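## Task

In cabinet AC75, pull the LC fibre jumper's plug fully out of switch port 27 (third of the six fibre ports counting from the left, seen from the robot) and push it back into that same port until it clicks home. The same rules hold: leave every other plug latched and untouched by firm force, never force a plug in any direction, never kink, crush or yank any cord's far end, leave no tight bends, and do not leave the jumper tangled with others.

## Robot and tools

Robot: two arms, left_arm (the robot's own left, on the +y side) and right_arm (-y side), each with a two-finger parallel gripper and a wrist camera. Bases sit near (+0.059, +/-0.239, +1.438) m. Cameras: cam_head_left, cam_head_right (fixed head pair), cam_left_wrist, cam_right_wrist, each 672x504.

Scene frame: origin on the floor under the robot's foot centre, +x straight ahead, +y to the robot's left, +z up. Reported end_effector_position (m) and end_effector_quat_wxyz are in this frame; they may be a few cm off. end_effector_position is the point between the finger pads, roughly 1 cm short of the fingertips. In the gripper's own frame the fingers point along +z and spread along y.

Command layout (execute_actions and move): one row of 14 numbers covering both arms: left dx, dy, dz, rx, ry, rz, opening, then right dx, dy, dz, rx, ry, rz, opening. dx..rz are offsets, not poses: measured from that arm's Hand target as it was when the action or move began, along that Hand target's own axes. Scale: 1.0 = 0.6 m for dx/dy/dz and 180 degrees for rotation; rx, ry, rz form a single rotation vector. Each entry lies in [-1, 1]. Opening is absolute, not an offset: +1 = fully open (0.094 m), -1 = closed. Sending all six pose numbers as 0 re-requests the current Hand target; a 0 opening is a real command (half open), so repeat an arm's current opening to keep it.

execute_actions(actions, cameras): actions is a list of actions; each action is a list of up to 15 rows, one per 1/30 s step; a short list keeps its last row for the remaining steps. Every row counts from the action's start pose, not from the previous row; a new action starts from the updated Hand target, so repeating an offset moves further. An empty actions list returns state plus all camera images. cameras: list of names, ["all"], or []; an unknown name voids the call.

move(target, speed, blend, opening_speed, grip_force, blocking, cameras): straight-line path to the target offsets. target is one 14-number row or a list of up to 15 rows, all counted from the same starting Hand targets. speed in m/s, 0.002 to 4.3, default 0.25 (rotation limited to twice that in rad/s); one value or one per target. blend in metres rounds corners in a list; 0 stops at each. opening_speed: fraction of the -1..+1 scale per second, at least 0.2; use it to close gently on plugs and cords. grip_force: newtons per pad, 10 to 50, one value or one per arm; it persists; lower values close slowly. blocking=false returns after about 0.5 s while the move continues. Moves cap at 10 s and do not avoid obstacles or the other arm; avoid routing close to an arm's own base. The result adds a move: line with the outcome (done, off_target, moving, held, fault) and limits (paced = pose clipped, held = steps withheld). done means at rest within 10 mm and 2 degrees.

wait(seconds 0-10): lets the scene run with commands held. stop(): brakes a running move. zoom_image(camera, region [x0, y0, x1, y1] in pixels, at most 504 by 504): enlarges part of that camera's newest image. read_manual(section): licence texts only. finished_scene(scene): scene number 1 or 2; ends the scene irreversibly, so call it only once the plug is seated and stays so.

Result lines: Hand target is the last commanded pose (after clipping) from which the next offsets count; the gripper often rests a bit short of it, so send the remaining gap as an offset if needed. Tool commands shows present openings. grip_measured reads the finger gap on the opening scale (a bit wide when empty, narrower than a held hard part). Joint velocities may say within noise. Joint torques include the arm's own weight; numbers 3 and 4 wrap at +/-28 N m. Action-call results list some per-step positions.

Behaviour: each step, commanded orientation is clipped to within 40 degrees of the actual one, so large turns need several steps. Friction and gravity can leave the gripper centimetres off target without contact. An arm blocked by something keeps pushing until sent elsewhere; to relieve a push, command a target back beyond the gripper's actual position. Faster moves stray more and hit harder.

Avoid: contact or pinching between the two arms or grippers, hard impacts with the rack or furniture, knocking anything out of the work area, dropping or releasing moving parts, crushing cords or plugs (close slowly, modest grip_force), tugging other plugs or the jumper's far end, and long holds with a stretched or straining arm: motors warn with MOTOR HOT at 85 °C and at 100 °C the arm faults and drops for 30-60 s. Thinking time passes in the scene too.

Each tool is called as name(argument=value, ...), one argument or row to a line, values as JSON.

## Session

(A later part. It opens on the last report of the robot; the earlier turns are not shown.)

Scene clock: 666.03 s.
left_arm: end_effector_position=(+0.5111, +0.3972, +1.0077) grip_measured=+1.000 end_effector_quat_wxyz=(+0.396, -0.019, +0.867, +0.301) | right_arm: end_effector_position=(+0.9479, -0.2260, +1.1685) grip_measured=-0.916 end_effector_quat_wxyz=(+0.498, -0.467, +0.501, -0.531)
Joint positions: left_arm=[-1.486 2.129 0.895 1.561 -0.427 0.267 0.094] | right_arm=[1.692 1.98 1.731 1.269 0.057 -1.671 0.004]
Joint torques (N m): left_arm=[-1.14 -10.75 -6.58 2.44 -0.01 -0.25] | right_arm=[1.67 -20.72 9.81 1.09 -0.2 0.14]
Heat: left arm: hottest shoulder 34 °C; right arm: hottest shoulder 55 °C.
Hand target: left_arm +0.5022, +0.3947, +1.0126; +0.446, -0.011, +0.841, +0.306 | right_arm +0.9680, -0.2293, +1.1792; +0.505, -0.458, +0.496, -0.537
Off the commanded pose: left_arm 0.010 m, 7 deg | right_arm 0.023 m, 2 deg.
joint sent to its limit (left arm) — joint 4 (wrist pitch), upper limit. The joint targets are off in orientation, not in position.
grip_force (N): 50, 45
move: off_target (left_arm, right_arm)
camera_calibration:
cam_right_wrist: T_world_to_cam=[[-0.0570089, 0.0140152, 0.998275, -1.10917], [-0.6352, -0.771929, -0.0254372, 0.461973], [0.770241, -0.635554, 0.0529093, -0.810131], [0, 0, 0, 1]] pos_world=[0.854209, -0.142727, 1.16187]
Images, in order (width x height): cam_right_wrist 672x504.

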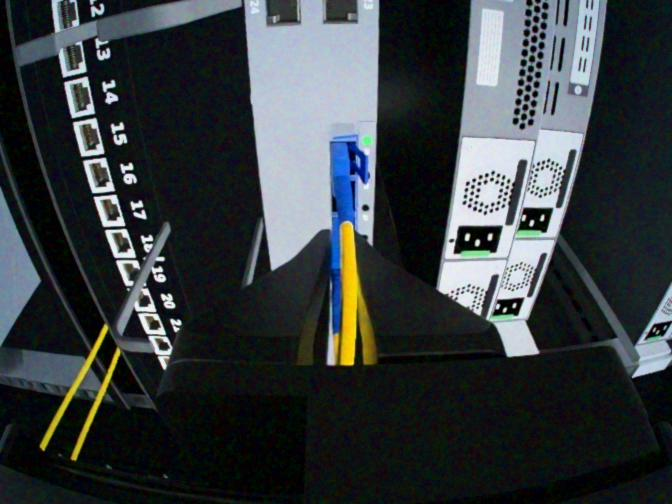

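move(
  target=[0,0,0,0,0,0,1,-0.0004,0.0004,0.0050,0,0,0,-0.98],
  speed=0.03,
)

move(
  target=[0,0,0,0,0,0,1,-0.0004,0.0004,0.0050,0,0,0,-0.98],
  speed=0.03,
)

move(
  target=[0,0,0,0,0,0,1,-0.0004,0.0004,0.0050,0,0,0,-0.98],
  speed=0.03,
  cameras=["cam_right_wrist"],
)

zoom_image(
  camera="cam_right_wrist",
  region=[300, 180, 400, 260],
)

Scene clock: 675.57 s.
left_arm: end_effector_position=(+0.5111, +0.3972, +1.0077) grip_measured=+1.000 end_effector_quat_wxyz=(+0.396, -0.019, +0.867, +0.301) | right_arm: end_effector_position=(+0.9481, -0.2259, +1.1684) grip_measured=-0.916 end_effector_quat_wxyz=(+0.498, -0.467, +0.501, -0.531)
Joint positions: left_arm=[-1.486 2.129 0.895 1.561 -0.427 0.267 0.094] | right_arm=[1.692 1.98 1.731 1.269 0.057 -1.671 0.004]
Joint torques (N m): left_arm=[-0.97 -11.34 -6.54 2.44 -0.03 -0.27] | right_arm=[1.61 -20.78 10.56 0.88 -0.2 0.14]
Heat: left arm: hottest shoulder 34 °C; right arm: hottest shoulder 54 °C.
Hand target: left_arm +0.5022, +0.3947, +1.0126; +0.446, -0.011, +0.841, +0.306 | right_arm +0.9710, -0.2292, +1.1792; +0.505, -0.459, +0.496, -0.537
Off the commanded pose: left_arm 0.010 m, 7 deg | right_arm 0.026 m, 2 deg.
joint sent to its limit (left arm) — joint 4 (wrist pitch), upper limit. The joint targets are off in orientation, not in position.
grip_force (N): 50, 45
move: off_target (left_arm, right_arm)

Scene clock: 676.27 s.
left_arm: end_effector_position=(+0.5111, +0.3972, +1.0077) grip_measured=+1.000 end_effector_quat_wxyz=(+0.396, -0.019, +0.867, +0.301) | right_arm: end_effector_position=(+0.9484, -0.2259, +1.1682) grip_measured=-0.916 end_effector_quat_wxyz=(+0.498, -0.467, +0.501, -0.532)
Joint positions: left_arm=[-1.486 2.129 0.895 1.561 -0.427 0.267 0.094] | right_arm=[1.692 1.982 1.733 1.269 0.057 -1.671 0.004]
Joint torques (N m): left_arm=[-0.67 -11.4 -6.6 2.5 -0.02 -0.23] | right_arm=[1.26 -20.78 11.23 0.54 -0.19 0.13]
Heat: left arm: hottest shoulder 34 °C; right arm: hottest shoulder 54 °C.
Hand target: left_arm +0.5022, +0.3947, +1.0126; +0.446, -0.011, +0.841, +0.306 | right_arm +0.9741, -0.2292, +1.1793; +0.505, -0.458, +0.496, -0.537
Off the commanded pose: left_arm 0.010 m, 7 deg | right_arm 0.028 m, 1 deg.
joint sent to its limit (left arm) — joint 4 (wrist pitch), upper limit. The joint targets are off in orientation, not in position.
grip_force (N): 50, 45
move: off_target (left_arm, right_arm)

Scene clock: 676.97 s.
left_arm: end_effector_position=(+0.5111, +0.3972, +1.0077) grip_measured=+1.000 end_effector_quat_wxyz=(+0.396, -0.019, +0.867, +0.301) | right_arm: end_effector_position=(+0.9485, -0.2258, +1.1673) grip_measured=-0.916 end_effector_quat_wxyz=(+0.498, -0.467, +0.501, -0.531)
Joint positions: left_arm=[-1.486 2.129 0.895 1.561 -0.427 0.267 0.094] | right_arm=[1.692 1.983 1.736 1.267 0.057 -1.671 0.004]
Joint torques (N m): left_arm=[-1.26 -11.16 -6.53 2.48 -0.04 -0.24] | right_arm=[1.9 -20.37 11.67 0.31 -0.21 0.13]
Heat: left arm: hottest shoulder 34 °C; right arm: hottest shoulder 54 °C.
Hand target: left_arm +0.5022, +0.3947, +1.0126; +0.446, -0.011, +0.841, +0.306 | right_arm +0.9771, -0.2292, +1.1794; +0.505, -0.458, +0.496, -0.537
Off the commanded pose: left_arm 0.010 m, 7 deg | right_arm 0.031 m, 2 deg.
joint sent to its limit (left arm) — joint 4 (wrist pitch), upper limit. The joint targets are off in orientation, not in position.
grip_force (N): 50, 45
move: off_target (left_arm, right_arm)
camera_calibration:
cam_right_wrist: T_world_to_cam=[[-0.0566511, 0.0139778, 0.998296, -1.10827], [-0.635216, -0.771922, -0.0252389, 0.462185], [0.770254, -0.635563, 0.0526092, -0.81013], [0, 0, 0, 1]] pos_world=[0.854809, -0.142627, 1.16067]
Images, in order (width x height): cam_right_wrist 672x504.

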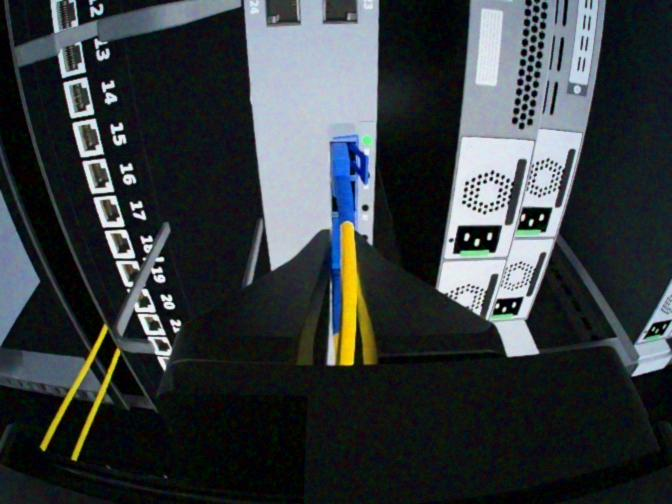

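Scaled by 5.040 from the camera's 672x504 image, which has a finer 960x720 frame.

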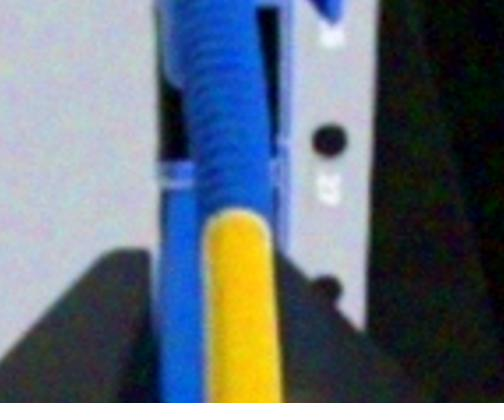

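move(
  target=[0,0,0,0,0,0,1,0,-0.0100,0.0009,0,0,0,-0.98],
  speed=0.03,
)

move(
  target=[0,0,0,0,0,0,1,0,0,0,0.006,0,0,-0.98],
  speed=0.03,
  cameras=["cam_right_wrist"],
)

zoom_image(
  camera="cam_right_wrist",
  region=[300, 180, 400, 260],
)

Scene clock: 693.27 s.
left_arm: end_effector_position=(+0.5111, +0.3972, +1.0077) grip_measured=+1.000 end_effector_quat_wxyz=(+0.396, -0.019, +0.867, +0.301) | right_arm: end_effector_position=(+0.9485, -0.2258, +1.1673) grip_measured=-0.916 end_effector_quat_wxyz=(+0.498, -0.467, +0.501, -0.531)
Joint positions: left_arm=[-1.486 2.129 0.895 1.561 -0.427 0.267 0.094] | right_arm=[1.692 1.983 1.736 1.267 0.057 -1.671 0.004]
Joint torques (N m): left_arm=[-1.03 -11.58 -6.61 2.5 -0.01 -0.27] | right_arm=[1.61 -21.95 10.48 0.42 -0.2 0.12]
Heat: left arm: hottest shoulder 34 °C; right arm: hottest shoulder 57 °C.
Hand target: left_arm +0.5022, +0.3947, +1.0126; +0.446, -0.011, +0.841, +0.306 | right_arm +0.9771, -0.2292, +1.1854; +0.505, -0.458, +0.496, -0.537
Off the commanded pose: left_arm 0.010 m, 7 deg | right_arm 0.034 m, 2 deg.
joint sent to its limit (left arm) — joint 4 (wrist pitch), upper limit. The joint targets are off in orientation, not in position.
grip_force (N): 50, 45
move: off_target (left_arm, right_arm)

Scene clock: 693.97 s.
left_arm: end_effector_position=(+0.5111, +0.3972, +1.0077) grip_measured=+1.000 end_effector_quat_wxyz=(+0.396, -0.019, +0.867, +0.301) | right_arm: end_effector_position=(+0.9485, -0.2259, +1.1674) grip_measured=-0.916 end_effector_quat_wxyz=(+0.498, -0.467, +0.501, -0.531)
Joint positions: left_arm=[-1.486 2.129 0.895 1.561 -0.427 0.267 0.094] | right_arm=[1.692 1.983 1.736 1.268 0.057 -1.671 0.004]
Joint torques (N m): left_arm=[-0.85 -11.34 -6.6 2.51 -0.03 -0.26] | right_arm=[1.79 -20.66 11.6 1.05 -0.26 0.12]
Heat: left arm: hottest shoulder 34 °C; right arm: hottest shoulder 57 °C.
Hand target: left_arm +0.5022, +0.3947, +1.0126; +0.446, -0.011, +0.841, +0.306 | right_arm +0.9771, -0.2293, +1.1854; +0.509, -0.454, +0.491, -0.542
Off the commanded pose: left_arm 0.010 m, 7 deg | right_arm 0.034 m, 3 deg.
joint sent to its limit (left arm) — joint 4 (wrist pitch), upper limit. The joint targets are off in orientation, not in position.
grip_force (N): 50, 45
move: off_target (left_arm, right_arm)
camera_calibration:
cam_right_wrist: T_world_to_cam=[[-0.0574325, 0.0139798, 0.998252, -1.10775], [-0.635287, -0.771847, -0.0257409, 0.462845], [0.770137, -0.635655, 0.0532103, -0.810752], [0, 0, 0, 1]] pos_world=[0.854809, -0.142627, 1.16087]
Images, in order (width x height): cam_right_wrist 672x504.

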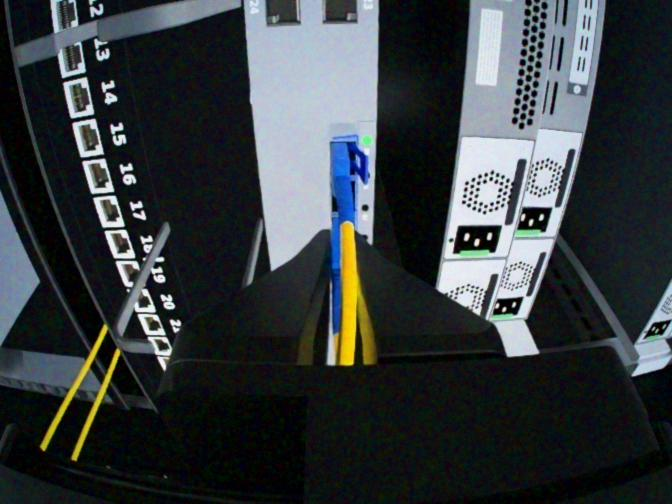

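Scaled by 5.040 from the camera's 672x504 image, which has a finer 960x720 frame.

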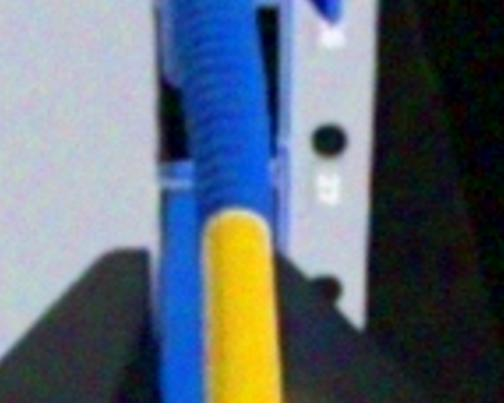

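move(
  target=[0,0,0,0,0,0,1,0,-0.0127,-0.0087,0,0,0,-0.98],
  speed=0.03,
)

move(
  target=[0,0,0,0,0,0,1,0,-0.0060,0,0,0,0,-0.98],
  speed=0.03,
)

Scene clock: 706.17 s.
left_arm: end_effector_position=(+0.5111, +0.3972, +1.0077) grip_measured=+1.000 end_effector_quat_wxyz=(+0.396, -0.019, +0.867, +0.301) | right_arm: end_effector_position=(+0.9484, -0.2260, +1.1688) grip_measured=-0.916 end_effector_quat_wxyz=(+0.499, -0.465, +0.500, -0.533)
Joint positions: left_arm=[-1.486 2.129 0.895 1.561 -0.427 0.267 0.094] | right_arm=[1.692 1.983 1.736 1.273 0.057 -1.671 0.004]
Joint torques (N m): left_arm=[-1.32 -11.11 -6.6 2.47 -0.04 -0.26] | right_arm=[1.79 -22.3 8.87 1.26 -0.23 0.13]
Heat: left arm: hottest shoulder 34 °C; right arm: hottest shoulder 58 °C.
Hand target: left_arm +0.5022, +0.3947, +1.0126; +0.446, -0.011, +0.841, +0.306 | right_arm +0.9711, -0.2289, +1.1924; +0.509, -0.454, +0.491, -0.542
Off the commanded pose: left_arm 0.010 m, 7 deg | right_arm 0.033 m, 2 deg.
joint sent to its limit (left arm) — joint 4 (wrist pitch), upper limit. The joint targets are off in orientation, not in position.
grip_force (N): 50, 45
move: off_target (left_arm, right_arm)

Scene clock: 706.87 s.
left_arm: end_effector_position=(+0.5111, +0.3972, +1.0077) grip_measured=+1.000 end_effector_quat_wxyz=(+0.396, -0.019, +0.867, +0.301) | right_arm: end_effector_position=(+0.9484, -0.2260, +1.1688) grip_measured=-0.916 end_effector_quat_wxyz=(+0.500, -0.465, +0.500, -0.533)
Joint positions: left_arm=[-1.486 2.129 0.895 1.561 -0.427 0.267 0.094] | right_arm=[1.692 1.983 1.736 1.274 0.057 -1.671 0.004]
Joint torques (N m): left_arm=[-0.91 -11.4 -6.61 2.44 -0.04 -0.25] | right_arm=[1.9 -23 7.92 1.21 -0.25 0.1]
Heat: left arm: hottest shoulder 34 °C; right arm: hottest shoulder 58 °C.
Hand target: left_arm +0.5022, +0.3947, +1.0126; +0.446, -0.011, +0.841, +0.306 | right_arm +0.9707, -0.2289, +1.1960; +0.509, -0.454, +0.491, -0.542
Off the commanded pose: left_arm 0.010 m, 7 deg | right_arm 0.035 m, 2 deg.
joint sent to its limit (left arm) — joint 4 (wrist pitch), upper limit. The joint targets are off in orientation, not in position.
grip_force (N): 50, 45
move: off_target (left_arm, right_arm)

move(
  target=[0,0,0,0,0,0,1,-0.0011,0.0012,0.0135,0,0,0,-0.98],
  speed=0.03,
)

move(
  target=[0,0,0,0,0,0,1,-0.0006,0.0006,0.0067,0,0,0,-0.98],
  speed=0.03,
)

move(
  target=[0,0,0,0,0,0,1,-0.0006,0.0006,0.0067,0,0,0,-0.98],
  speed=0.03,
)

Scene clock: 713.57 s.
left_arm: end_effector_position=(+0.5111, +0.3972, +1.0077) grip_measured=+1.000 end_effector_quat_wxyz=(+0.396, -0.019, +0.867, +0.301) | right_arm: end_effector_position=(+0.9484, -0.2260, +1.1688) grip_measured=-0.916 end_effector_quat_wxyz=(+0.500, -0.465, +0.500, -0.533)
Joint positions: left_arm=[-1.486 2.129 0.895 1.561 -0.427 0.267 0.094] | right_arm=[1.692 1.983 1.736 1.274 0.057 -1.671 0.004]
Joint torques (N m): left_arm=[-1.14 -10.99 -6.68 2.52 -0.01 -0.27] | right_arm=[1.96 -22.77 9.89 0.57 -0.22 0.1]
Heat: left arm: hottest shoulder 34 °C; right arm: hottest shoulder 58 °C.
Hand target: left_arm +0.5022, +0.3947, +1.0126; +0.446, -0.011, +0.841, +0.306 | right_arm +0.9789, -0.2288, +1.1961; +0.509, -0.454, +0.491, -0.542
Off the commanded pose: left_arm 0.010 m, 7 deg | right_arm 0.041 m, 2 deg.
joint sent to its limit (left arm) — joint 4 (wrist pitch), upper limit. The joint targets are off in orientation, not in position.
grip_force (N): 50, 45
move: off_target (left_arm, right_arm)

Scene clock: 714.33 s.
left_arm: end_effector_position=(+0.5111, +0.3972, +1.0077) grip_measured=+1.000 end_effector_quat_wxyz=(+0.396, -0.019, +0.867, +0.301) | right_arm: end_effector_position=(+0.9485, -0.2259, +1.1675) grip_measured=-0.916 end_effector_quat_wxyz=(+0.498, -0.467, +0.501, -0.532)
Joint positions: left_arm=[-1.486 2.129 0.895 1.561 -0.427 0.267 0.094] | right_arm=[1.692 1.983 1.736 1.268 0.057 -1.671 0.004]
Joint torques (N m): left_arm=[-1.08 -11.22 -6.63 2.37 -0.02 -0.25] | right_arm=[1.96 -22.77 10.91 0.42 -0.23 0.09]
Heat: left arm: hottest shoulder 34 °C; right arm: hottest shoulder 58 °C.
Hand target: left_arm +0.5022, +0.3947, +1.0126; +0.446, -0.011, +0.841, +0.306 | right_arm +0.9829, -0.2287, +1.1962; +0.509, -0.454, +0.491, -0.542
Off the commanded pose: left_arm 0.010 m, 7 deg | right_arm 0.045 m, 3 deg.
joint sent to its limit (left arm) — joint 4 (wrist pitch), upper limit. The joint targets are off in orientation, not in position.
grip_force (N): 50, 45
move: off_target (left_arm, right_arm)

Scene clock: 715.03 s.
left_arm: end_effector_position=(+0.5111, +0.3972, +1.0077) grip_measured=+1.000 end_effector_quat_wxyz=(+0.396, -0.019, +0.867, +0.301) | right_arm: end_effector_position=(+0.9485, -0.2258, +1.1673) grip_measured=-0.916 end_effector_quat_wxyz=(+0.498, -0.467, +0.501, -0.531)
Joint positions: left_arm=[-1.486 2.129 0.895 1.561 -0.427 0.267 0.094] | right_arm=[1.692 1.983 1.736 1.268 0.057 -1.671 0.004]
Joint torques (N m): left_arm=[-0.79 -11.16 -6.56 2.44 -0.02 -0.26] | right_arm=[1.96 -22.48 11.73 0.14 -0.22 0.11]
Heat: left arm: hottest shoulder 34 °C; right arm: hottest shoulder 59 °C.
Hand target: left_arm +0.5022, +0.3947, +1.0126; +0.446, -0.011, +0.841, +0.306 | right_arm +0.9870, -0.2287, +1.1963; +0.509, -0.454, +0.491, -0.542
Off the commanded pose: left_arm 0.010 m, 7 deg | right_arm 0.048 m, 3 deg.
joint sent to its limit (left arm) — joint 4 (wrist pitch), upper limit. The joint targets are off in orientation, not in position.
grip_force (N): 50, 45
move: off_target (left_arm, right_arm)

wait(
  seconds=0,
  cameras=["cam_right_wrist","cam_head_left","cam_head_right"],
)

zoom_image(
  camera="cam_right_wrist",
  region=[310, 120, 380, 190],
)

zoom_image(
  camera="cam_right_wrist",
  region=[310, 190, 380, 260],
)

zoom_image(
  camera="cam_right_wrist",
  region=[310, 260, 380, 340],
)

zoom_image(
  camera="cam_head_left",
  region=[440, 340, 540, 420],
)

Scene clock: 732.13 s.
left_arm: end_effector_position=(+0.5111, +0.3972, +1.0077) grip_measured=+1.000 end_effector_quat_wxyz=(+0.396, -0.019, +0.867, +0.301) | right_arm: end_effector_position=(+0.9485, -0.2258, +1.1673) grip_measured=-0.916 end_effector_quat_wxyz=(+0.498, -0.467, +0.501, -0.531)
Joint positions: left_arm=[-1.486 2.129 0.895 1.561 -0.427 0.267 0.094] | right_arm=[1.692 1.983 1.736 1.268 0.057 -1.671 0.004]
Joint torques (N m): left_arm=[-0.97 -11.52 -6.61 2.47 -0.02 -0.25] | right_arm=[2.2 -22.42 11.71 0.23 -0.22 0.11]
Heat: left arm: hottest shoulder 34 °C; right arm: hottest shoulder 59 °C.
Hand target: left_arm +0.5022, +0.3947, +1.0126; +0.446, -0.011, +0.841, +0.306 | right_arm +0.9870, -0.2287, +1.1963; +0.509, -0.454, +0.491, -0.542
Tool commands: left_gripper/opening=+1.0 right_gripper/opening=-0.98
Off the commanded pose: left_arm 0.010 m, 7 deg | right_arm 0.048 m, 3 deg.
grip_force (N): 50, 45
camera_calibration:
cam_right_wrist: T_world_to_cam=[[-0.0570089, 0.0140152, 0.998275, -1.10804], [-0.6352, -0.771929, -0.0254372, 0.462403], [0.770241, -0.635554, 0.0529093, -0.810471], [0, 0, 0, 1]] pos_world=[0.854809, -0.142627, 1.16077]
Images, in order (width x height): cam_head_left 672x504, cam_head_right 672x504, cam_right_wrist 672x504.

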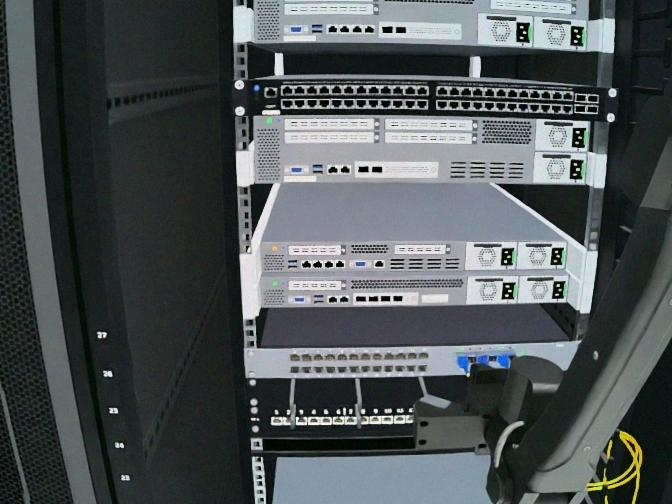

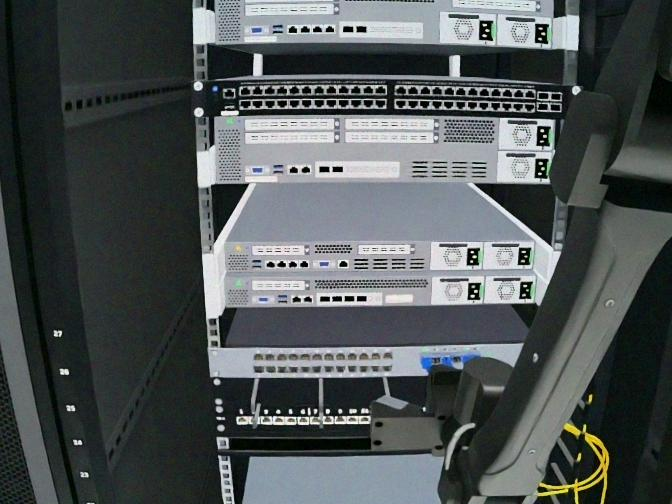

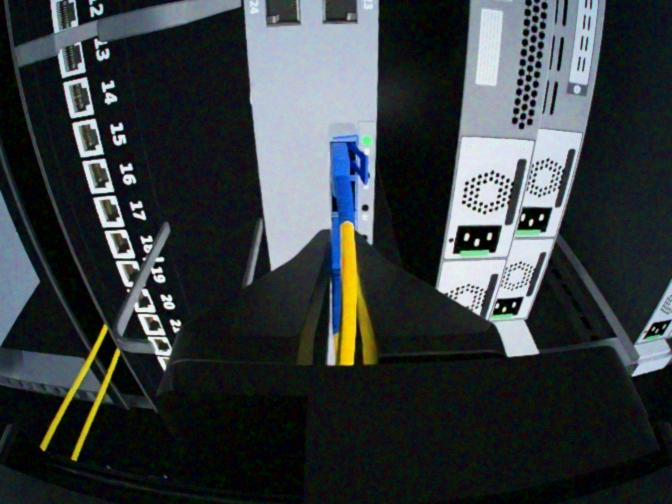

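Scaled by 7.200 from the camera's 672x504 image, which has a finer 960x720 frame.

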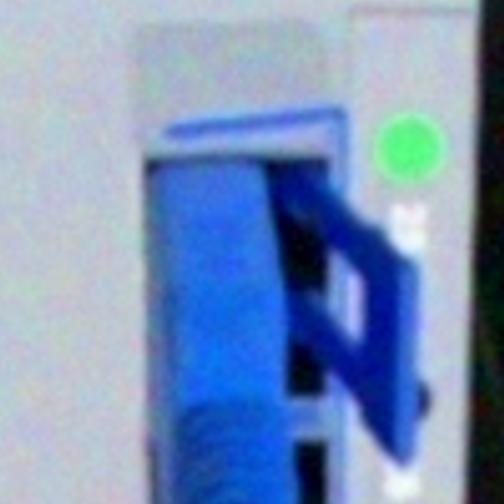

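Scaled by 7.200 from the camera's 672x504 image, which has a finer 960x720 frame.

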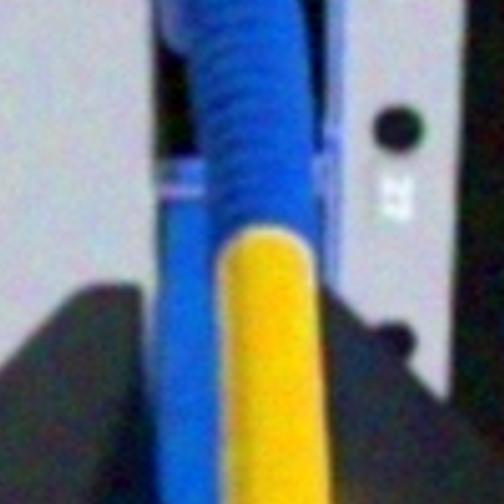

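Scaled by 6.300 from the camera's 672x504 image, which has a finer 960x720 frame.

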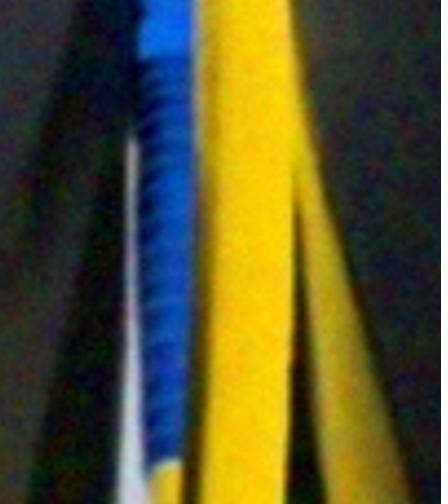

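Scaled by 5.040 from the camera's 672x504 image, which has a finer 960x720 frame.

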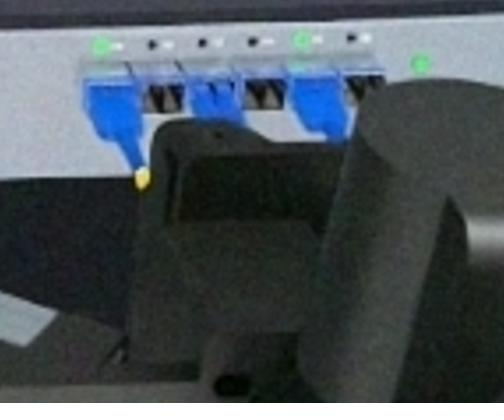

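zoom_image(
  camera="cam_head_left",
  region=[452, 340, 516, 380],
)

zoom_image(
  camera="cam_head_right",
  region=[416, 340, 480, 380],
)

Scaled by 7.875 from the camera's 672x504 image, which has a finer 960x720 frame.

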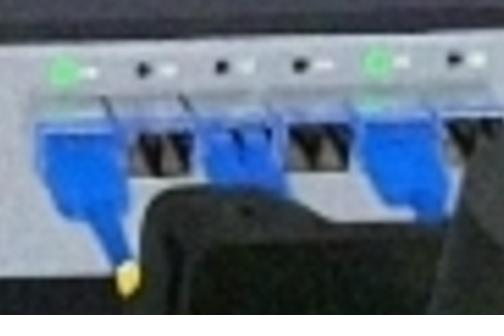

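Scaled by 7.875 from the camera's 672x504 image, which has a finer 960x720 frame.

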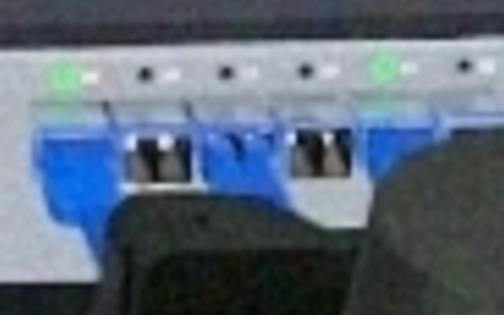

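move(
  target=[0,0,0,0,0,0,1,0.0015,-0.0020,-0.0230,0,0,0,-0.98],
  speed=0.03,
)

move(
  target=[0,0,0,0,0,0,1,0,0,0,0.012,0,0,-0.98],
  speed=0.03,
)

Scene clock: 765.97 s.
left_arm: end_effector_position=(+0.5111, +0.3972, +1.0077) grip_measured=+1.000 end_effector_quat_wxyz=(+0.396, -0.019, +0.867, +0.301) | right_arm: end_effector_position=(+0.9484, -0.2260, +1.1687) grip_measured=-0.916 end_effector_quat_wxyz=(+0.499, -0.465, +0.500, -0.533)
Joint positions: left_arm=[-1.486 2.129 0.895 1.561 -0.427 0.267 0.094] | right_arm=[1.692 1.983 1.736 1.273 0.057 -1.671 0.004]
Joint torques (N m): left_arm=[-0.56 -11.11 -6.72 2.41 -0.02 -0.26] | right_arm=[1.85 -22.95 8.59 1.05 -0.2 0.1]
Heat: left arm: hottest shoulder 34 °C; right arm: hottest shoulder 60 °C.
Hand target: left_arm +0.5022, +0.3947, +1.0126; +0.446, -0.011, +0.841, +0.306 | right_arm +0.9731, -0.2286, +1.1960; +0.509, -0.454, +0.491, -0.542
Off the commanded pose: left_arm 0.010 m, 7 deg | right_arm 0.037 m, 2 deg.
joint sent to its limit (left arm) — joint 4 (wrist pitch), upper limit. The joint targets are off in orientation, not in position.
grip_force (N): 50, 45
move: off_target (left_arm, right_arm)

Scene clock: 767.00 s.
left_arm: end_effector_position=(+0.5111, +0.3972, +1.0077) grip_measured=+1.000 end_effector_quat_wxyz=(+0.396, -0.019, +0.867, +0.301) | right_arm: end_effector_position=(+0.9483, -0.2260, +1.1693) grip_measured=-0.916 end_effector_quat_wxyz=(+0.501, -0.463, +0.498, -0.535)
Joint positions: left_arm=[-1.486 2.129 0.895 1.561 -0.427 0.267 0.094] | right_arm=[1.692 1.987 1.739 1.281 0.056 -1.671 0.004]
Joint torques (N m): left_arm=[-0.79 -11.34 -6.6 2.48 -0.06 -0.25] | right_arm=[1.73 -21.48 10.43 2.1 -0.37 0.1]
Heat: left arm: hottest shoulder 34 °C; right arm: hottest shoulder 60 °C.
Hand target: left_arm +0.5022, +0.3947, +1.0126; +0.446, -0.011, +0.841, +0.306 | right_arm +0.9732, -0.2286, +1.1961; +0.518, -0.444, +0.481, -0.551
Off the commanded pose: left_arm 0.010 m, 7 deg | right_arm 0.037 m, 4 deg.
joint sent to its limit (left arm) — joint 4 (wrist pitch), upper limit. The joint targets are off in orientation, not in position.
grip_force (N): 50, 45
move: off_target (left_arm, right_arm)

move(
  target=[0,0,0,0,0,0,1,-0.0007,0.0014,0.0099,0.004,0,0,-0.98],
  speed=0.03,
)

move(
  target=[0,0,0,0,0,0,1,-0.0004,0.0008,0.0066,0.003,0,0,-0.98],
  speed=0.03,
)

Scene clock: 774.70 s.
left_arm: end_effector_position=(+0.5111, +0.3972, +1.0077) grip_measured=+1.000 end_effector_quat_wxyz=(+0.396, -0.019, +0.867, +0.301) | right_arm: end_effector_position=(+0.9485, -0.2259, +1.1691) grip_measured=-0.916 end_effector_quat_wxyz=(+0.504, -0.460, +0.493, -0.540)
Joint positions: left_arm=[-1.486 2.129 0.895 1.561 -0.427 0.267 0.094] | right_arm=[1.692 1.998 1.751 1.295 0.056 -1.675 0.004]
Joint torques (N m): left_arm=[-1.03 -10.99 -6.54 2.45 -0.04 -0.25] | right_arm=[1.73 -21.25 11.7 1.51 -0.41 0.13]
Heat: left arm: hottest shoulder 34 °C; right arm: hottest shoulder 60 °C.
Hand target: left_arm +0.5022, +0.3947, +1.0126; +0.446, -0.011, +0.841, +0.306 | right_arm +0.9791, -0.2286, +1.1959; +0.520, -0.441, +0.478, -0.554
Off the commanded pose: left_arm 0.010 m, 7 deg | right_arm 0.041 m, 4 deg.
joint sent to its limit (left arm) — joint 4 (wrist pitch), upper limit. The joint targets are off in orientation, not in position.
grip_force (N): 50, 45
move: off_target (left_arm, right_arm)

Scene clock: 775.50 s.
left_arm: end_effector_position=(+0.5111, +0.3972, +1.0077) grip_measured=+1.000 end_effector_quat_wxyz=(+0.396, -0.019, +0.867, +0.301) | right_arm: end_effector_position=(+0.9486, -0.2258, +1.1692) grip_measured=-0.916 end_effector_quat_wxyz=(+0.505, -0.458, +0.490, -0.543)
Joint positions: left_arm=[-1.486 2.129 0.895 1.561 -0.427 0.267 0.094] | right_arm=[1.692 2.005 1.76 1.305 0.056 -1.678 0.004]
Joint torques (N m): left_arm=[-1.08 -11.46 -6.56 2.48 -0.03 -0.24] | right_arm=[1.85 -21.19 12.56 1.09 -0.45 0.15]
Heat: left arm: hottest shoulder 34 °C; right arm: hottest shoulder 60 °C.
Hand target: left_arm +0.5022, +0.3947, +1.0126; +0.446, -0.011, +0.841, +0.306 | right_arm +0.9831, -0.2286, +1.1961; +0.522, -0.438, +0.475, -0.556
Off the commanded pose: left_arm 0.010 m, 7 deg | right_arm 0.044 m, 4 deg.
joint sent to its limit (left arm) — joint 4 (wrist pitch), upper limit. The joint targets are off in orientation, not in position.
grip_force (N): 50, 45
move: off_target (left_arm, right_arm)

move(
  target=[0,0,0,0,0,0,1,0.0015,-0.0046,-0.0330,-0.015,0,0,-0.98],
  speed=0.04,
)

move(
  target=[0,0,0,0,0,0,1,0,0,0,0,0,0,-0.5],
  opening_speed=0.25,
  cameras=["cam_right_wrist"],
)

zoom_image(
  camera="cam_right_wrist",
  region=[280, 160, 400, 280],
)

Scene clock: 787.00 s.
left_arm: end_effector_position=(+0.5111, +0.3972, +1.0077) grip_measured=+1.000 end_effector_quat_wxyz=(+0.396, -0.019, +0.867, +0.301) | right_arm: end_effector_position=(+0.9475, -0.2257, +1.1682) grip_measured=-0.916 end_effector_quat_wxyz=(+0.502, -0.462, +0.493, -0.540)
Joint positions: left_arm=[-1.486 2.129 0.895 1.561 -0.427 0.267 0.094] | right_arm=[1.692 1.998 1.748 1.296 0.056 -1.678 0.004]
Joint torques (N m): left_arm=[-1.08 -11.52 -6.57 2.52 -0.04 -0.26] | right_arm=[1.61 -23.71 5.67 1.46 -0.21 0.15]
Heat: left arm: hottest shoulder 34 °C; right arm: hottest shoulder 59 °C.
Hand target: left_arm +0.5022, +0.3947, +1.0126; +0.446, -0.011, +0.841, +0.306 | right_arm +0.9631, -0.2281, +1.1957; +0.512, -0.450, +0.488, -0.545
Off the commanded pose: left_arm 0.010 m, 7 deg | right_arm 0.032 m, 2 deg.
joint sent to its limit (left arm) — joint 4 (wrist pitch), upper limit. The joint targets are off in orientation, not in position.
grip_force (N): 50, 45
move: off_target (left_arm, right_arm)

Scene clock: 789.20 s.
left_arm: end_effector_position=(+0.5111, +0.3972, +1.0077) grip_measured=+1.000 end_effector_quat_wxyz=(+0.396, -0.019, +0.867, +0.301) | right_arm: end_effector_position=(+0.9481, -0.2256, +1.1673) grip_measured=-0.503 end_effector_quat_wxyz=(+0.501, -0.464, +0.495, -0.538)
Joint positions: left_arm=[-1.486 2.129 0.895 1.561 -0.427 0.267 0.094] | right_arm=[1.692 1.996 1.748 1.287 0.056 -1.678 0.023]
Joint torques (N m): left_arm=[-0.67 -11.05 -6.68 2.54 -0.01 -0.25] | right_arm=[1.67 -23.77 5.78 1.91 -0.23 0.16]
Heat: left arm: hottest shoulder 34 °C; right arm: hottest shoulder 60 °C.
Hand target: left_arm +0.5022, +0.3947, +1.0126; +0.446, -0.011, +0.841, +0.306 | right_arm +0.9632, -0.2281, +1.1958; +0.512, -0.450, +0.488, -0.545
Off the commanded pose: left_arm 0.010 m, 7 deg | right_arm 0.032 m, 2 deg.
joint sent to its limit (left arm) — joint 4 (wrist pitch), upper limit. The joint targets are off in orientation, not in position.
grip_force (N): 50, 45
move: off_target (left_arm, right_arm)
camera_calibration:
cam_right_wrist: T_world_to_cam=[[-0.0758873, 0.0218546, 0.996877, -1.08669], [-0.6357, -0.771294, -0.0314836, 0.469972], [0.768197, -0.636104, 0.0724244, -0.83095], [0, 0, 0, 1]] pos_world=[0.854629, -0.142335, 1.15827]
Images, in order (width x height): cam_right_wrist 672x504.

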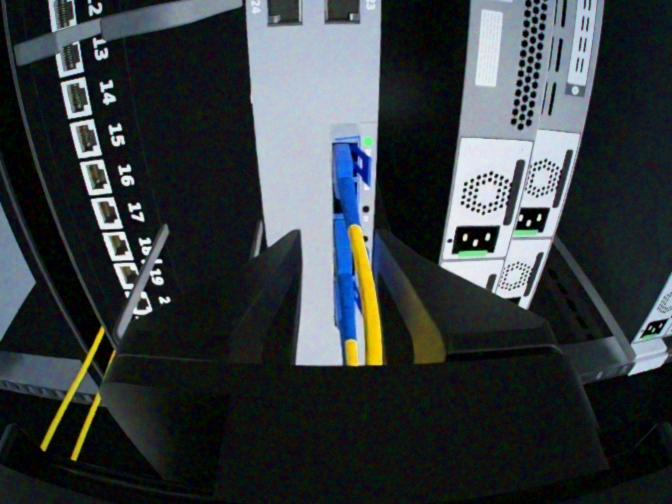

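Scaled by 4.200 from the camera's 672x504 image, which has a finer 960x720 frame.

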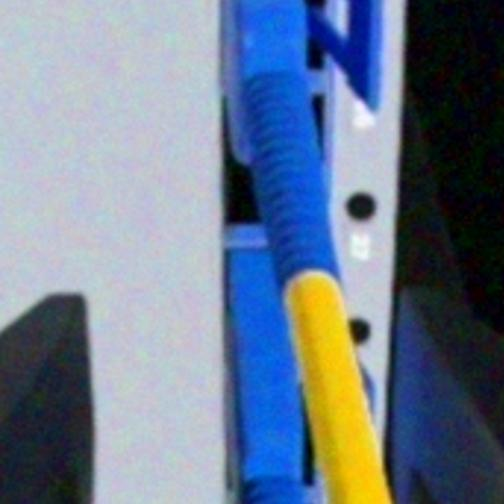

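zoom_image(
  camera="cam_right_wrist",
  region=[310, 200, 400, 300],
)

zoom_image(
  camera="cam_right_wrist",
  region=[310, 270, 400, 366],
)

Scaled by 5.040 from the camera's 672x504 image, which has a finer 960x720 frame.

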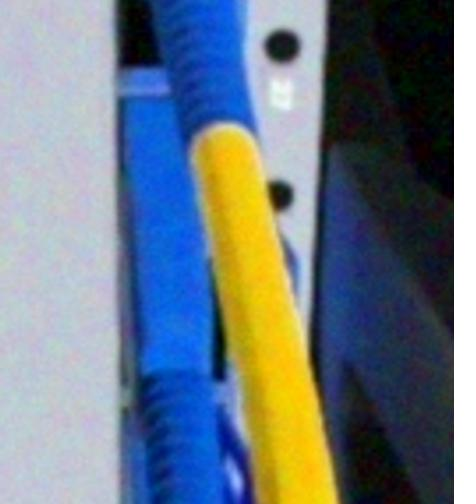

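Scaled by 5.250 from the camera's 672x504 image, which has a finer 960x720 frame.

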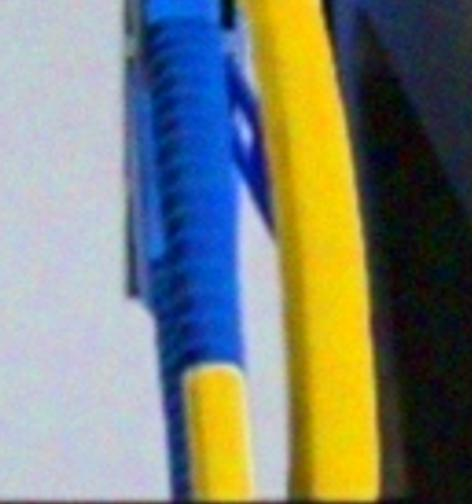

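move(
  target=[
    [0,0,0,0,0,0,1,0.0077,0.0232,-0.0595,-0.0097,0,0,-0.5],
    [0,0,0,0,0,0,1,0.0048,0.0292,-0.0085,-0.0097,0,0,-0.5],
  ],
  speed=0.04,
  cameras=["cam_right_wrist"],
)

zoom_image(
  camera="cam_right_wrist",
  region=[280, 160, 400, 280],
)

zoom_image(
  camera="cam_right_wrist",
  region=[280, 250, 400, 366],
)

Scene clock: 815.60 s.
left_arm: end_effector_position=(+0.5111, +0.3972, +1.0077) grip_measured=+1.000 end_effector_quat_wxyz=(+0.396, -0.019, +0.867, +0.301) | right_arm: end_effector_position=(+0.9478, -0.2259, +1.1665) grip_measured=-0.502 end_effector_quat_wxyz=(+0.498, -0.468, +0.501, -0.531)
Joint positions: left_arm=[-1.486 2.129 0.895 1.561 -0.427 0.267 0.094] | right_arm=[1.692 1.984 1.734 1.269 0.055 -1.672 0.023]
Joint torques (N m): left_arm=[-0.73 -10.93 -6.6 2.47 -0.01 -0.25] | right_arm=[1.32 -21.07 7.73 1.94 -0.15 0.18]
Heat: left arm: hottest shoulder 34 °C; right arm: hottest shoulder 60 °C.
Hand target: left_arm +0.5022, +0.3947, +1.0126; +0.446, -0.011, +0.841, +0.306 | right_arm +0.9599, -0.2309, +1.1774; +0.505, -0.458, +0.496, -0.538
Off the commanded pose: left_arm 0.010 m, 7 deg | right_arm 0.017 m, 2 deg.
joint sent to its limit (left arm) — joint 4 (wrist pitch), upper limit. The joint targets are off in orientation, not in position.
grip_force (N): 50, 45
move: off_target (left_arm, right_arm)
camera_calibration:
cam_right_wrist: T_world_to_cam=[[-0.0563634, 0.0158172, 0.998285, -1.10749], [-0.633796, -0.773142, -0.0235343, 0.458074], [0.771444, -0.634036, 0.0536018, -0.811471], [0, 0, 0, 1]] pos_world=[0.853908, -0.142828, 1.15987]
Images, in order (width x height): cam_right_wrist 672x504.

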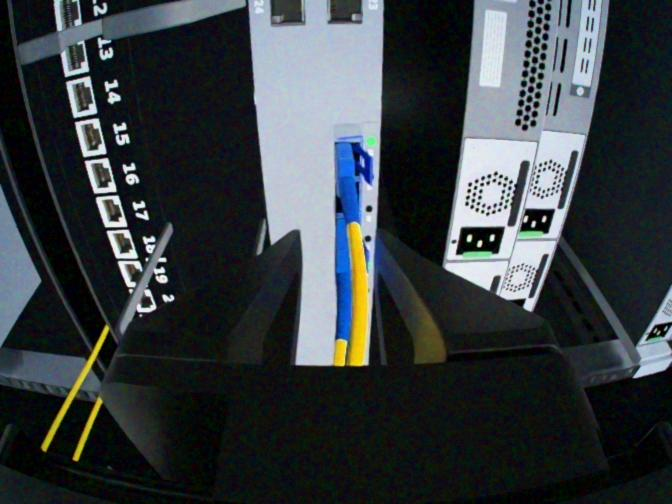

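Scaled by 4.200 from the camera's 672x504 image, which has a finer 960x720 frame.

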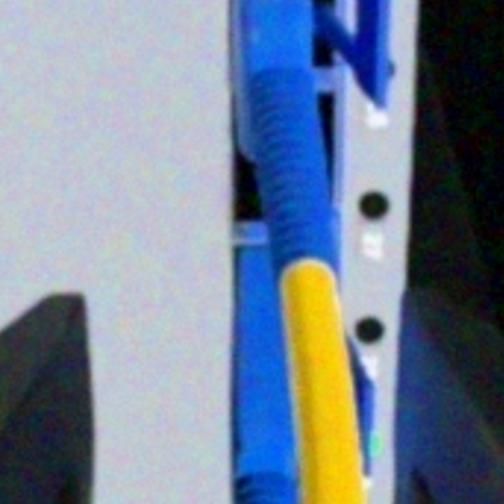

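Scaled by 4.200 from the camera's 672x504 image, which has a finer 960x720 frame.

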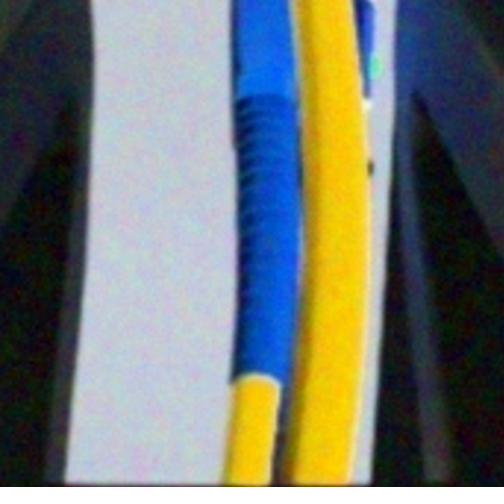

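move(
  target=[
    [0,0,0,0,0,0,1,0.0035,-0.0085,-0.0493,0,0,0,-0.5],
    [0,0,0,0,0,0,1,0,-0.0042,0.0004,0,0,0,-0.5],
  ],
  speed=0.04,
)

Scene clock: 828.03 s.
left_arm: end_effector_position=(+0.5111, +0.3972, +1.0077) grip_measured=+1.000 end_effector_quat_wxyz=(+0.396, -0.019, +0.867, +0.301) | right_arm: end_effector_position=(+0.9464, -0.2258, +1.1662) grip_measured=-0.502 end_effector_quat_wxyz=(+0.498, -0.469, +0.501, -0.530)
Joint positions: left_arm=[-1.486 2.129 0.895 1.561 -0.427 0.267 0.094] | right_arm=[1.692 1.982 1.728 1.269 0.054 -1.671 0.023]
Joint torques (N m): left_arm=[-1.03 -11.4 -6.69 2.54 -0.02 -0.23] | right_arm=[1.44 -21.6 7.72 1.76 -0.12 0.16]
Heat: left arm: hottest shoulder 34 °C; right arm: hottest shoulder 59 °C.
Hand target: left_arm +0.5022, +0.3947, +1.0126; +0.446, -0.011, +0.841, +0.306 | right_arm +0.9600, -0.2307, +1.1802; +0.505, -0.458, +0.496, -0.538
Off the commanded pose: left_arm 0.010 m, 7 deg | right_arm 0.020 m, 2 deg.
joint sent to its limit (left arm) — joint 4 (wrist pitch), upper limit. The joint targets are off in orientation, not in position.
grip_force (N): 50, 45
move: off_target (left_arm, right_arm)

move(
  target=[
    [0,0,0,0,0,0,1,0.0035,-0.0242,-0.0479,0,0,0,-0.5],
    [0,0,0,0,0,0,1,-0.0002,-0.0047,0.0037,0,0,0,-0.5],
  ],
  speed=0.04,
)

Scene clock: 835.07 s.
left_arm: end_effector_position=(+0.5111, +0.3972, +1.0077) grip_measured=+1.000 end_effector_quat_wxyz=(+0.396, -0.019, +0.867, +0.301) | right_arm: end_effector_position=(+0.9511, -0.2267, +1.1750) grip_measured=-0.502 end_effector_quat_wxyz=(+0.499, -0.467, +0.500, -0.532)
Joint positions: left_arm=[-1.486 2.129 0.895 1.561 -0.427 0.267 0.094] | right_arm=[1.692 1.968 1.728 1.263 0.054 -1.671 0.023]
Joint velocities: left_arm=[within noise] | right_arm=[-0.005 -0.005 0.002 -0.007 -0.154 0.051 0]
Joint torques (N m): left_arm=[-0.91 -11.22 -6.68 2.44 -0.02 -0.24] | right_arm=[1.32 -21.01 7.92 1.88 -0.13 0.15]
Heat: left arm: hottest shoulder 34 °C; right arm: hottest shoulder 58 °C.
Hand target: left_arm +0.5022, +0.3947, +1.0126; +0.446, -0.011, +0.841, +0.306 | right_arm +0.9620, -0.2308, +1.1833; +0.505, -0.458, +0.496, -0.538
Off the commanded pose: left_arm 0.010 m, 7 deg | right_arm 0.014 m, 1 deg.
joint sent to its limit (left arm) — joint 4 (wrist pitch), upper limit. The joint targets are off in orientation, not in position.
grip_force (N): 50, 45
move: off_target (left_arm, right_arm)

move(
  target=[0,0,0,0,0,0,1,-0.0007,0.0094,-0.0076,0,0,0,-0.5],
  speed=0.04,
  cameras=["cam_right_wrist"],
)

zoom_image(
  camera="cam_right_wrist",
  region=[280, 160, 400, 280],
)

Scene clock: 843.43 s.
left_arm: end_effector_position=(+0.5111, +0.3972, +1.0077) grip_measured=+1.000 end_effector_quat_wxyz=(+0.396, -0.019, +0.867, +0.301) | right_arm: end_effector_position=(+0.9470, -0.2257, +1.1652) grip_measured=-0.502 end_effector_quat_wxyz=(+0.496, -0.471, +0.503, -0.529)
Joint positions: left_arm=[-1.486 2.129 0.895 1.561 -0.427 0.267 0.094] | right_arm=[1.692 1.981 1.729 1.262 0.054 -1.671 0.023]
Joint torques (N m): left_arm=[-1.26 -10.93 -6.71 2.41 -0.03 -0.22] | right_arm=[1.96 -20.95 7.75 2.33 -0.12 0.15]
Heat: left arm: hottest shoulder 34 °C; right arm: hottest shoulder 59 °C.
Hand target: left_arm +0.5022, +0.3947, +1.0126; +0.446, -0.011, +0.841, +0.306 | right_arm +0.9579, -0.2300, +1.1771; +0.505, -0.458, +0.496, -0.537
Off the commanded pose: left_arm 0.010 m, 7 deg | right_arm 0.017 m, 2 deg.
joint sent to its limit (left arm) — joint 4 (wrist pitch), upper limit. The joint targets are off in orientation, not in position.
grip_force (N): 50, 45
move: off_target (left_arm, right_arm)
camera_calibration:
cam_right_wrist: T_world_to_cam=[[-0.0473897, 0.0153324, 0.998759, -1.11531], [-0.633028, -0.773916, -0.0181556, 0.450484], [0.772677, -0.633103, 0.0463815, -0.80329], [0, 0, 0, 1]] pos_world=[0.852998, -0.142828, 1.15937]
Images, in order (width x height): cam_right_wrist 672x504.

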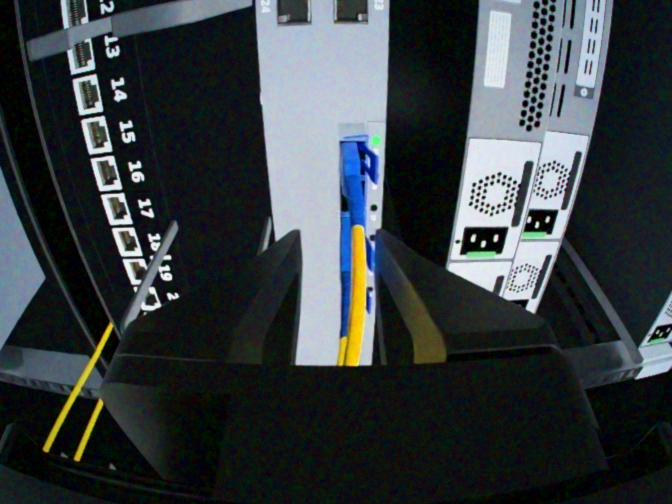

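Scaled by 4.200 from the camera's 672x504 image, which has a finer 960x720 frame.

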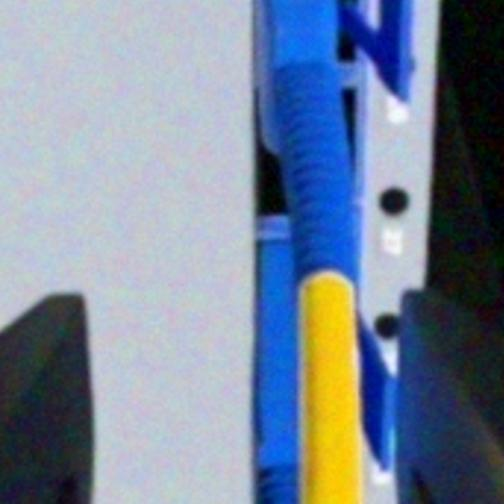

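move(
  target=[
    [0,0,0,0,0,0,1,0.0028,-0.0287,-0.0408,0,0,0,-0.5],
    [0,0,0,0,0,0,1,0.0008,-0.0021,0.0030,0,0,0,-0.5],
  ],
  speed=0.04,
  cameras=["cam_right_wrist"],
)

zoom_image(
  camera="cam_right_wrist",
  region=[280, 160, 400, 280],
)

Scene clock: 855.30 s.
left_arm: end_effector_position=(+0.5111, +0.3972, +1.0077) grip_measured=+1.000 end_effector_quat_wxyz=(+0.396, -0.019, +0.867, +0.301) | right_arm: end_effector_position=(+0.9482, -0.2261, +1.1691) grip_measured=-0.502 end_effector_quat_wxyz=(+0.499, -0.468, +0.500, -0.532)
Joint positions: left_arm=[-1.486 2.129 0.895 1.561 -0.427 0.267 0.094] | right_arm=[1.692 1.979 1.731 1.269 0.054 -1.671 0.023]
Joint torques (N m): left_arm=[-0.73 -11.28 -6.54 2.41 -0.04 -0.27] | right_arm=[1.14 -20.95 7.87 1.84 -0.14 0.13]
Heat: left arm: hottest shoulder 34 °C; right arm: hottest shoulder 57 °C.
Hand target: left_arm +0.5022, +0.3947, +1.0126; +0.446, -0.011, +0.841, +0.306 | right_arm +0.9596, -0.2306, +1.1786; +0.505, -0.458, +0.496, -0.538
Off the commanded pose: left_arm 0.010 m, 7 deg | right_arm 0.015 m, 2 deg.
joint sent to its limit (left arm) — joint 4 (wrist pitch), upper limit. The joint targets are off in orientation, not in position.
grip_force (N): 50, 45
move: off_target (left_arm, right_arm)
camera_calibration:
cam_right_wrist: T_world_to_cam=[[-0.058324, 0.0154815, 0.998178, -1.10811], [-0.633636, -0.773226, -0.0250311, 0.459744], [0.771429, -0.633941, 0.0549072, -0.813592], [0, 0, 0, 1]] pos_world=[0.85431, -0.143128, 1.16227]
Images, in order (width x height): cam_right_wrist 672x504.

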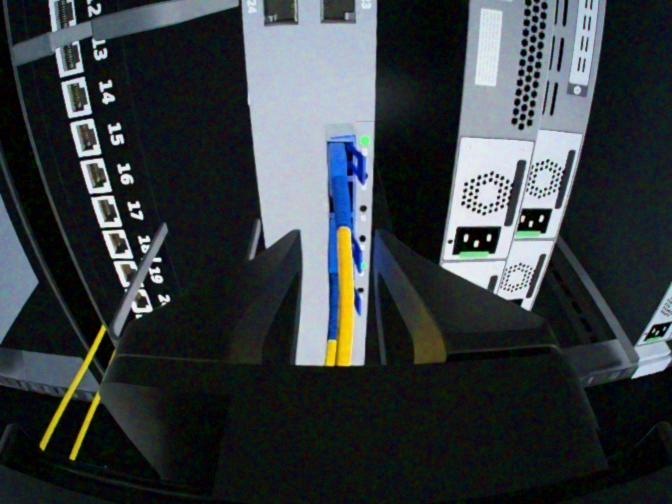

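Scaled by 4.200 from the camera's 672x504 image, which has a finer 960x720 frame.

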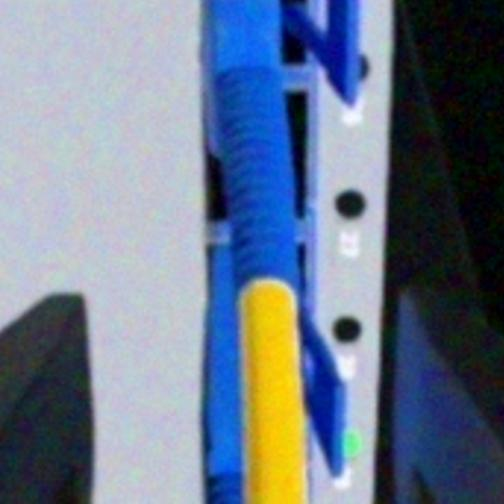

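move(
  target=[0,0,0,0,0,0,1,0,0,0,0,0,0,-0.84],
  opening_speed=0.25,
  grip_force=[50,25],
)

move(
  target=[0,0,0,0,0,0,1,0,0,0,0,0,0,-0.98],
  opening_speed=0.25,
  grip_force=[50,40],
  cameras=["cam_right_wrist"],
)

zoom_image(
  camera="cam_right_wrist",
  region=[280, 160, 400, 280],
)

Scene clock: 866.27 s.
left_arm: end_effector_position=(+0.5111, +0.3972, +1.0077) grip_measured=+1.000 end_effector_quat_wxyz=(+0.396, -0.019, +0.867, +0.301) | right_arm: end_effector_position=(+0.9489, -0.2262, +1.1699) grip_measured=-0.836 end_effector_quat_wxyz=(+0.499, -0.467, +0.500, -0.532)
Joint positions: left_arm=[-1.486 2.129 0.895 1.561 -0.427 0.267 0.094] | right_arm=[1.692 1.979 1.733 1.269 0.054 -1.671 0.008]
Joint torques (N m): left_arm=[-0.62 -11.11 -6.58 2.4 -0.01 -0.24] | right_arm=[1.38 -20.78 7.62 1.76 -0.12 0.14]
Heat: left arm: hottest shoulder 34 °C; right arm: hottest shoulder 58 °C.
Hand target: left_arm +0.5022, +0.3947, +1.0126; +0.446, -0.011, +0.841, +0.306 | right_arm +0.9596, -0.2306, +1.1786; +0.505, -0.458, +0.496, -0.538
Off the commanded pose: left_arm 0.010 m, 7 deg | right_arm 0.014 m, 1 deg.
joint sent to its limit (left arm) — joint 4 (wrist pitch), upper limit. The joint targets are off in orientation, not in position.
grip_force (N): 50, 25
move: off_target (left_arm, right_arm)

Scene clock: 867.03 s.
left_arm: end_effector_position=(+0.5111, +0.3972, +1.0077) grip_measured=+1.000 end_effector_quat_wxyz=(+0.396, -0.019, +0.867, +0.301) | right_arm: end_effector_position=(+0.9489, -0.2262, +1.1699) grip_measured=-0.897 end_effector_quat_wxyz=(+0.499, -0.467, +0.500, -0.532)
Joint positions: left_arm=[-1.486 2.129 0.895 1.561 -0.427 0.267 0.094] | right_arm=[1.692 1.979 1.733 1.269 0.054 -1.671 0.005]
Joint torques (N m): left_arm=[-1.14 -11.05 -6.54 2.44 -0.03 -0.25] | right_arm=[1.73 -20.78 7.66 1.77 -0.11 0.15]
Heat: left arm: hottest shoulder 34 °C; right arm: hottest shoulder 58 °C.
Hand target: left_arm +0.5022, +0.3947, +1.0126; +0.446, -0.011, +0.841, +0.306 | right_arm +0.9596, -0.2306, +1.1786; +0.505, -0.458, +0.496, -0.538
Off the commanded pose: left_arm 0.010 m, 7 deg | right_arm 0.015 m, 1 deg.
joint sent to its limit (left arm) — joint 4 (wrist pitch), upper limit. The joint targets are off in orientation, not in position.
grip_force (N): 50, 40
move: off_target (left_arm, right_arm)
camera_calibration:
cam_right_wrist: T_world_to_cam=[[-0.0601679, 0.0154564, 0.998069, -1.10697], [-0.633703, -0.773131, -0.0262295, 0.461669], [0.771233, -0.634058, 0.0563124, -0.815648], [0, 0, 0, 1]] pos_world=[0.855012, -0.143128, 1.16287]
Images, in order (width x height): cam_right_wrist 672x504.

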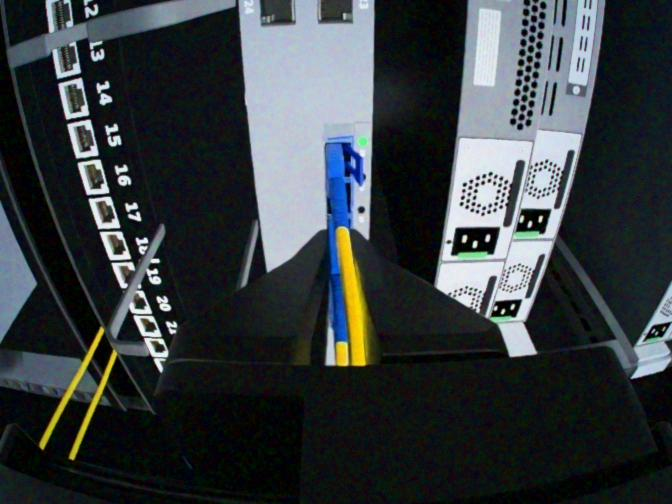

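Scaled by 4.200 from the camera's 672x504 image, which has a finer 960x720 frame.

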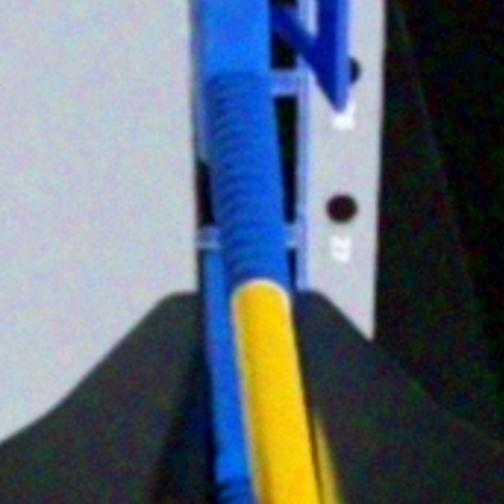

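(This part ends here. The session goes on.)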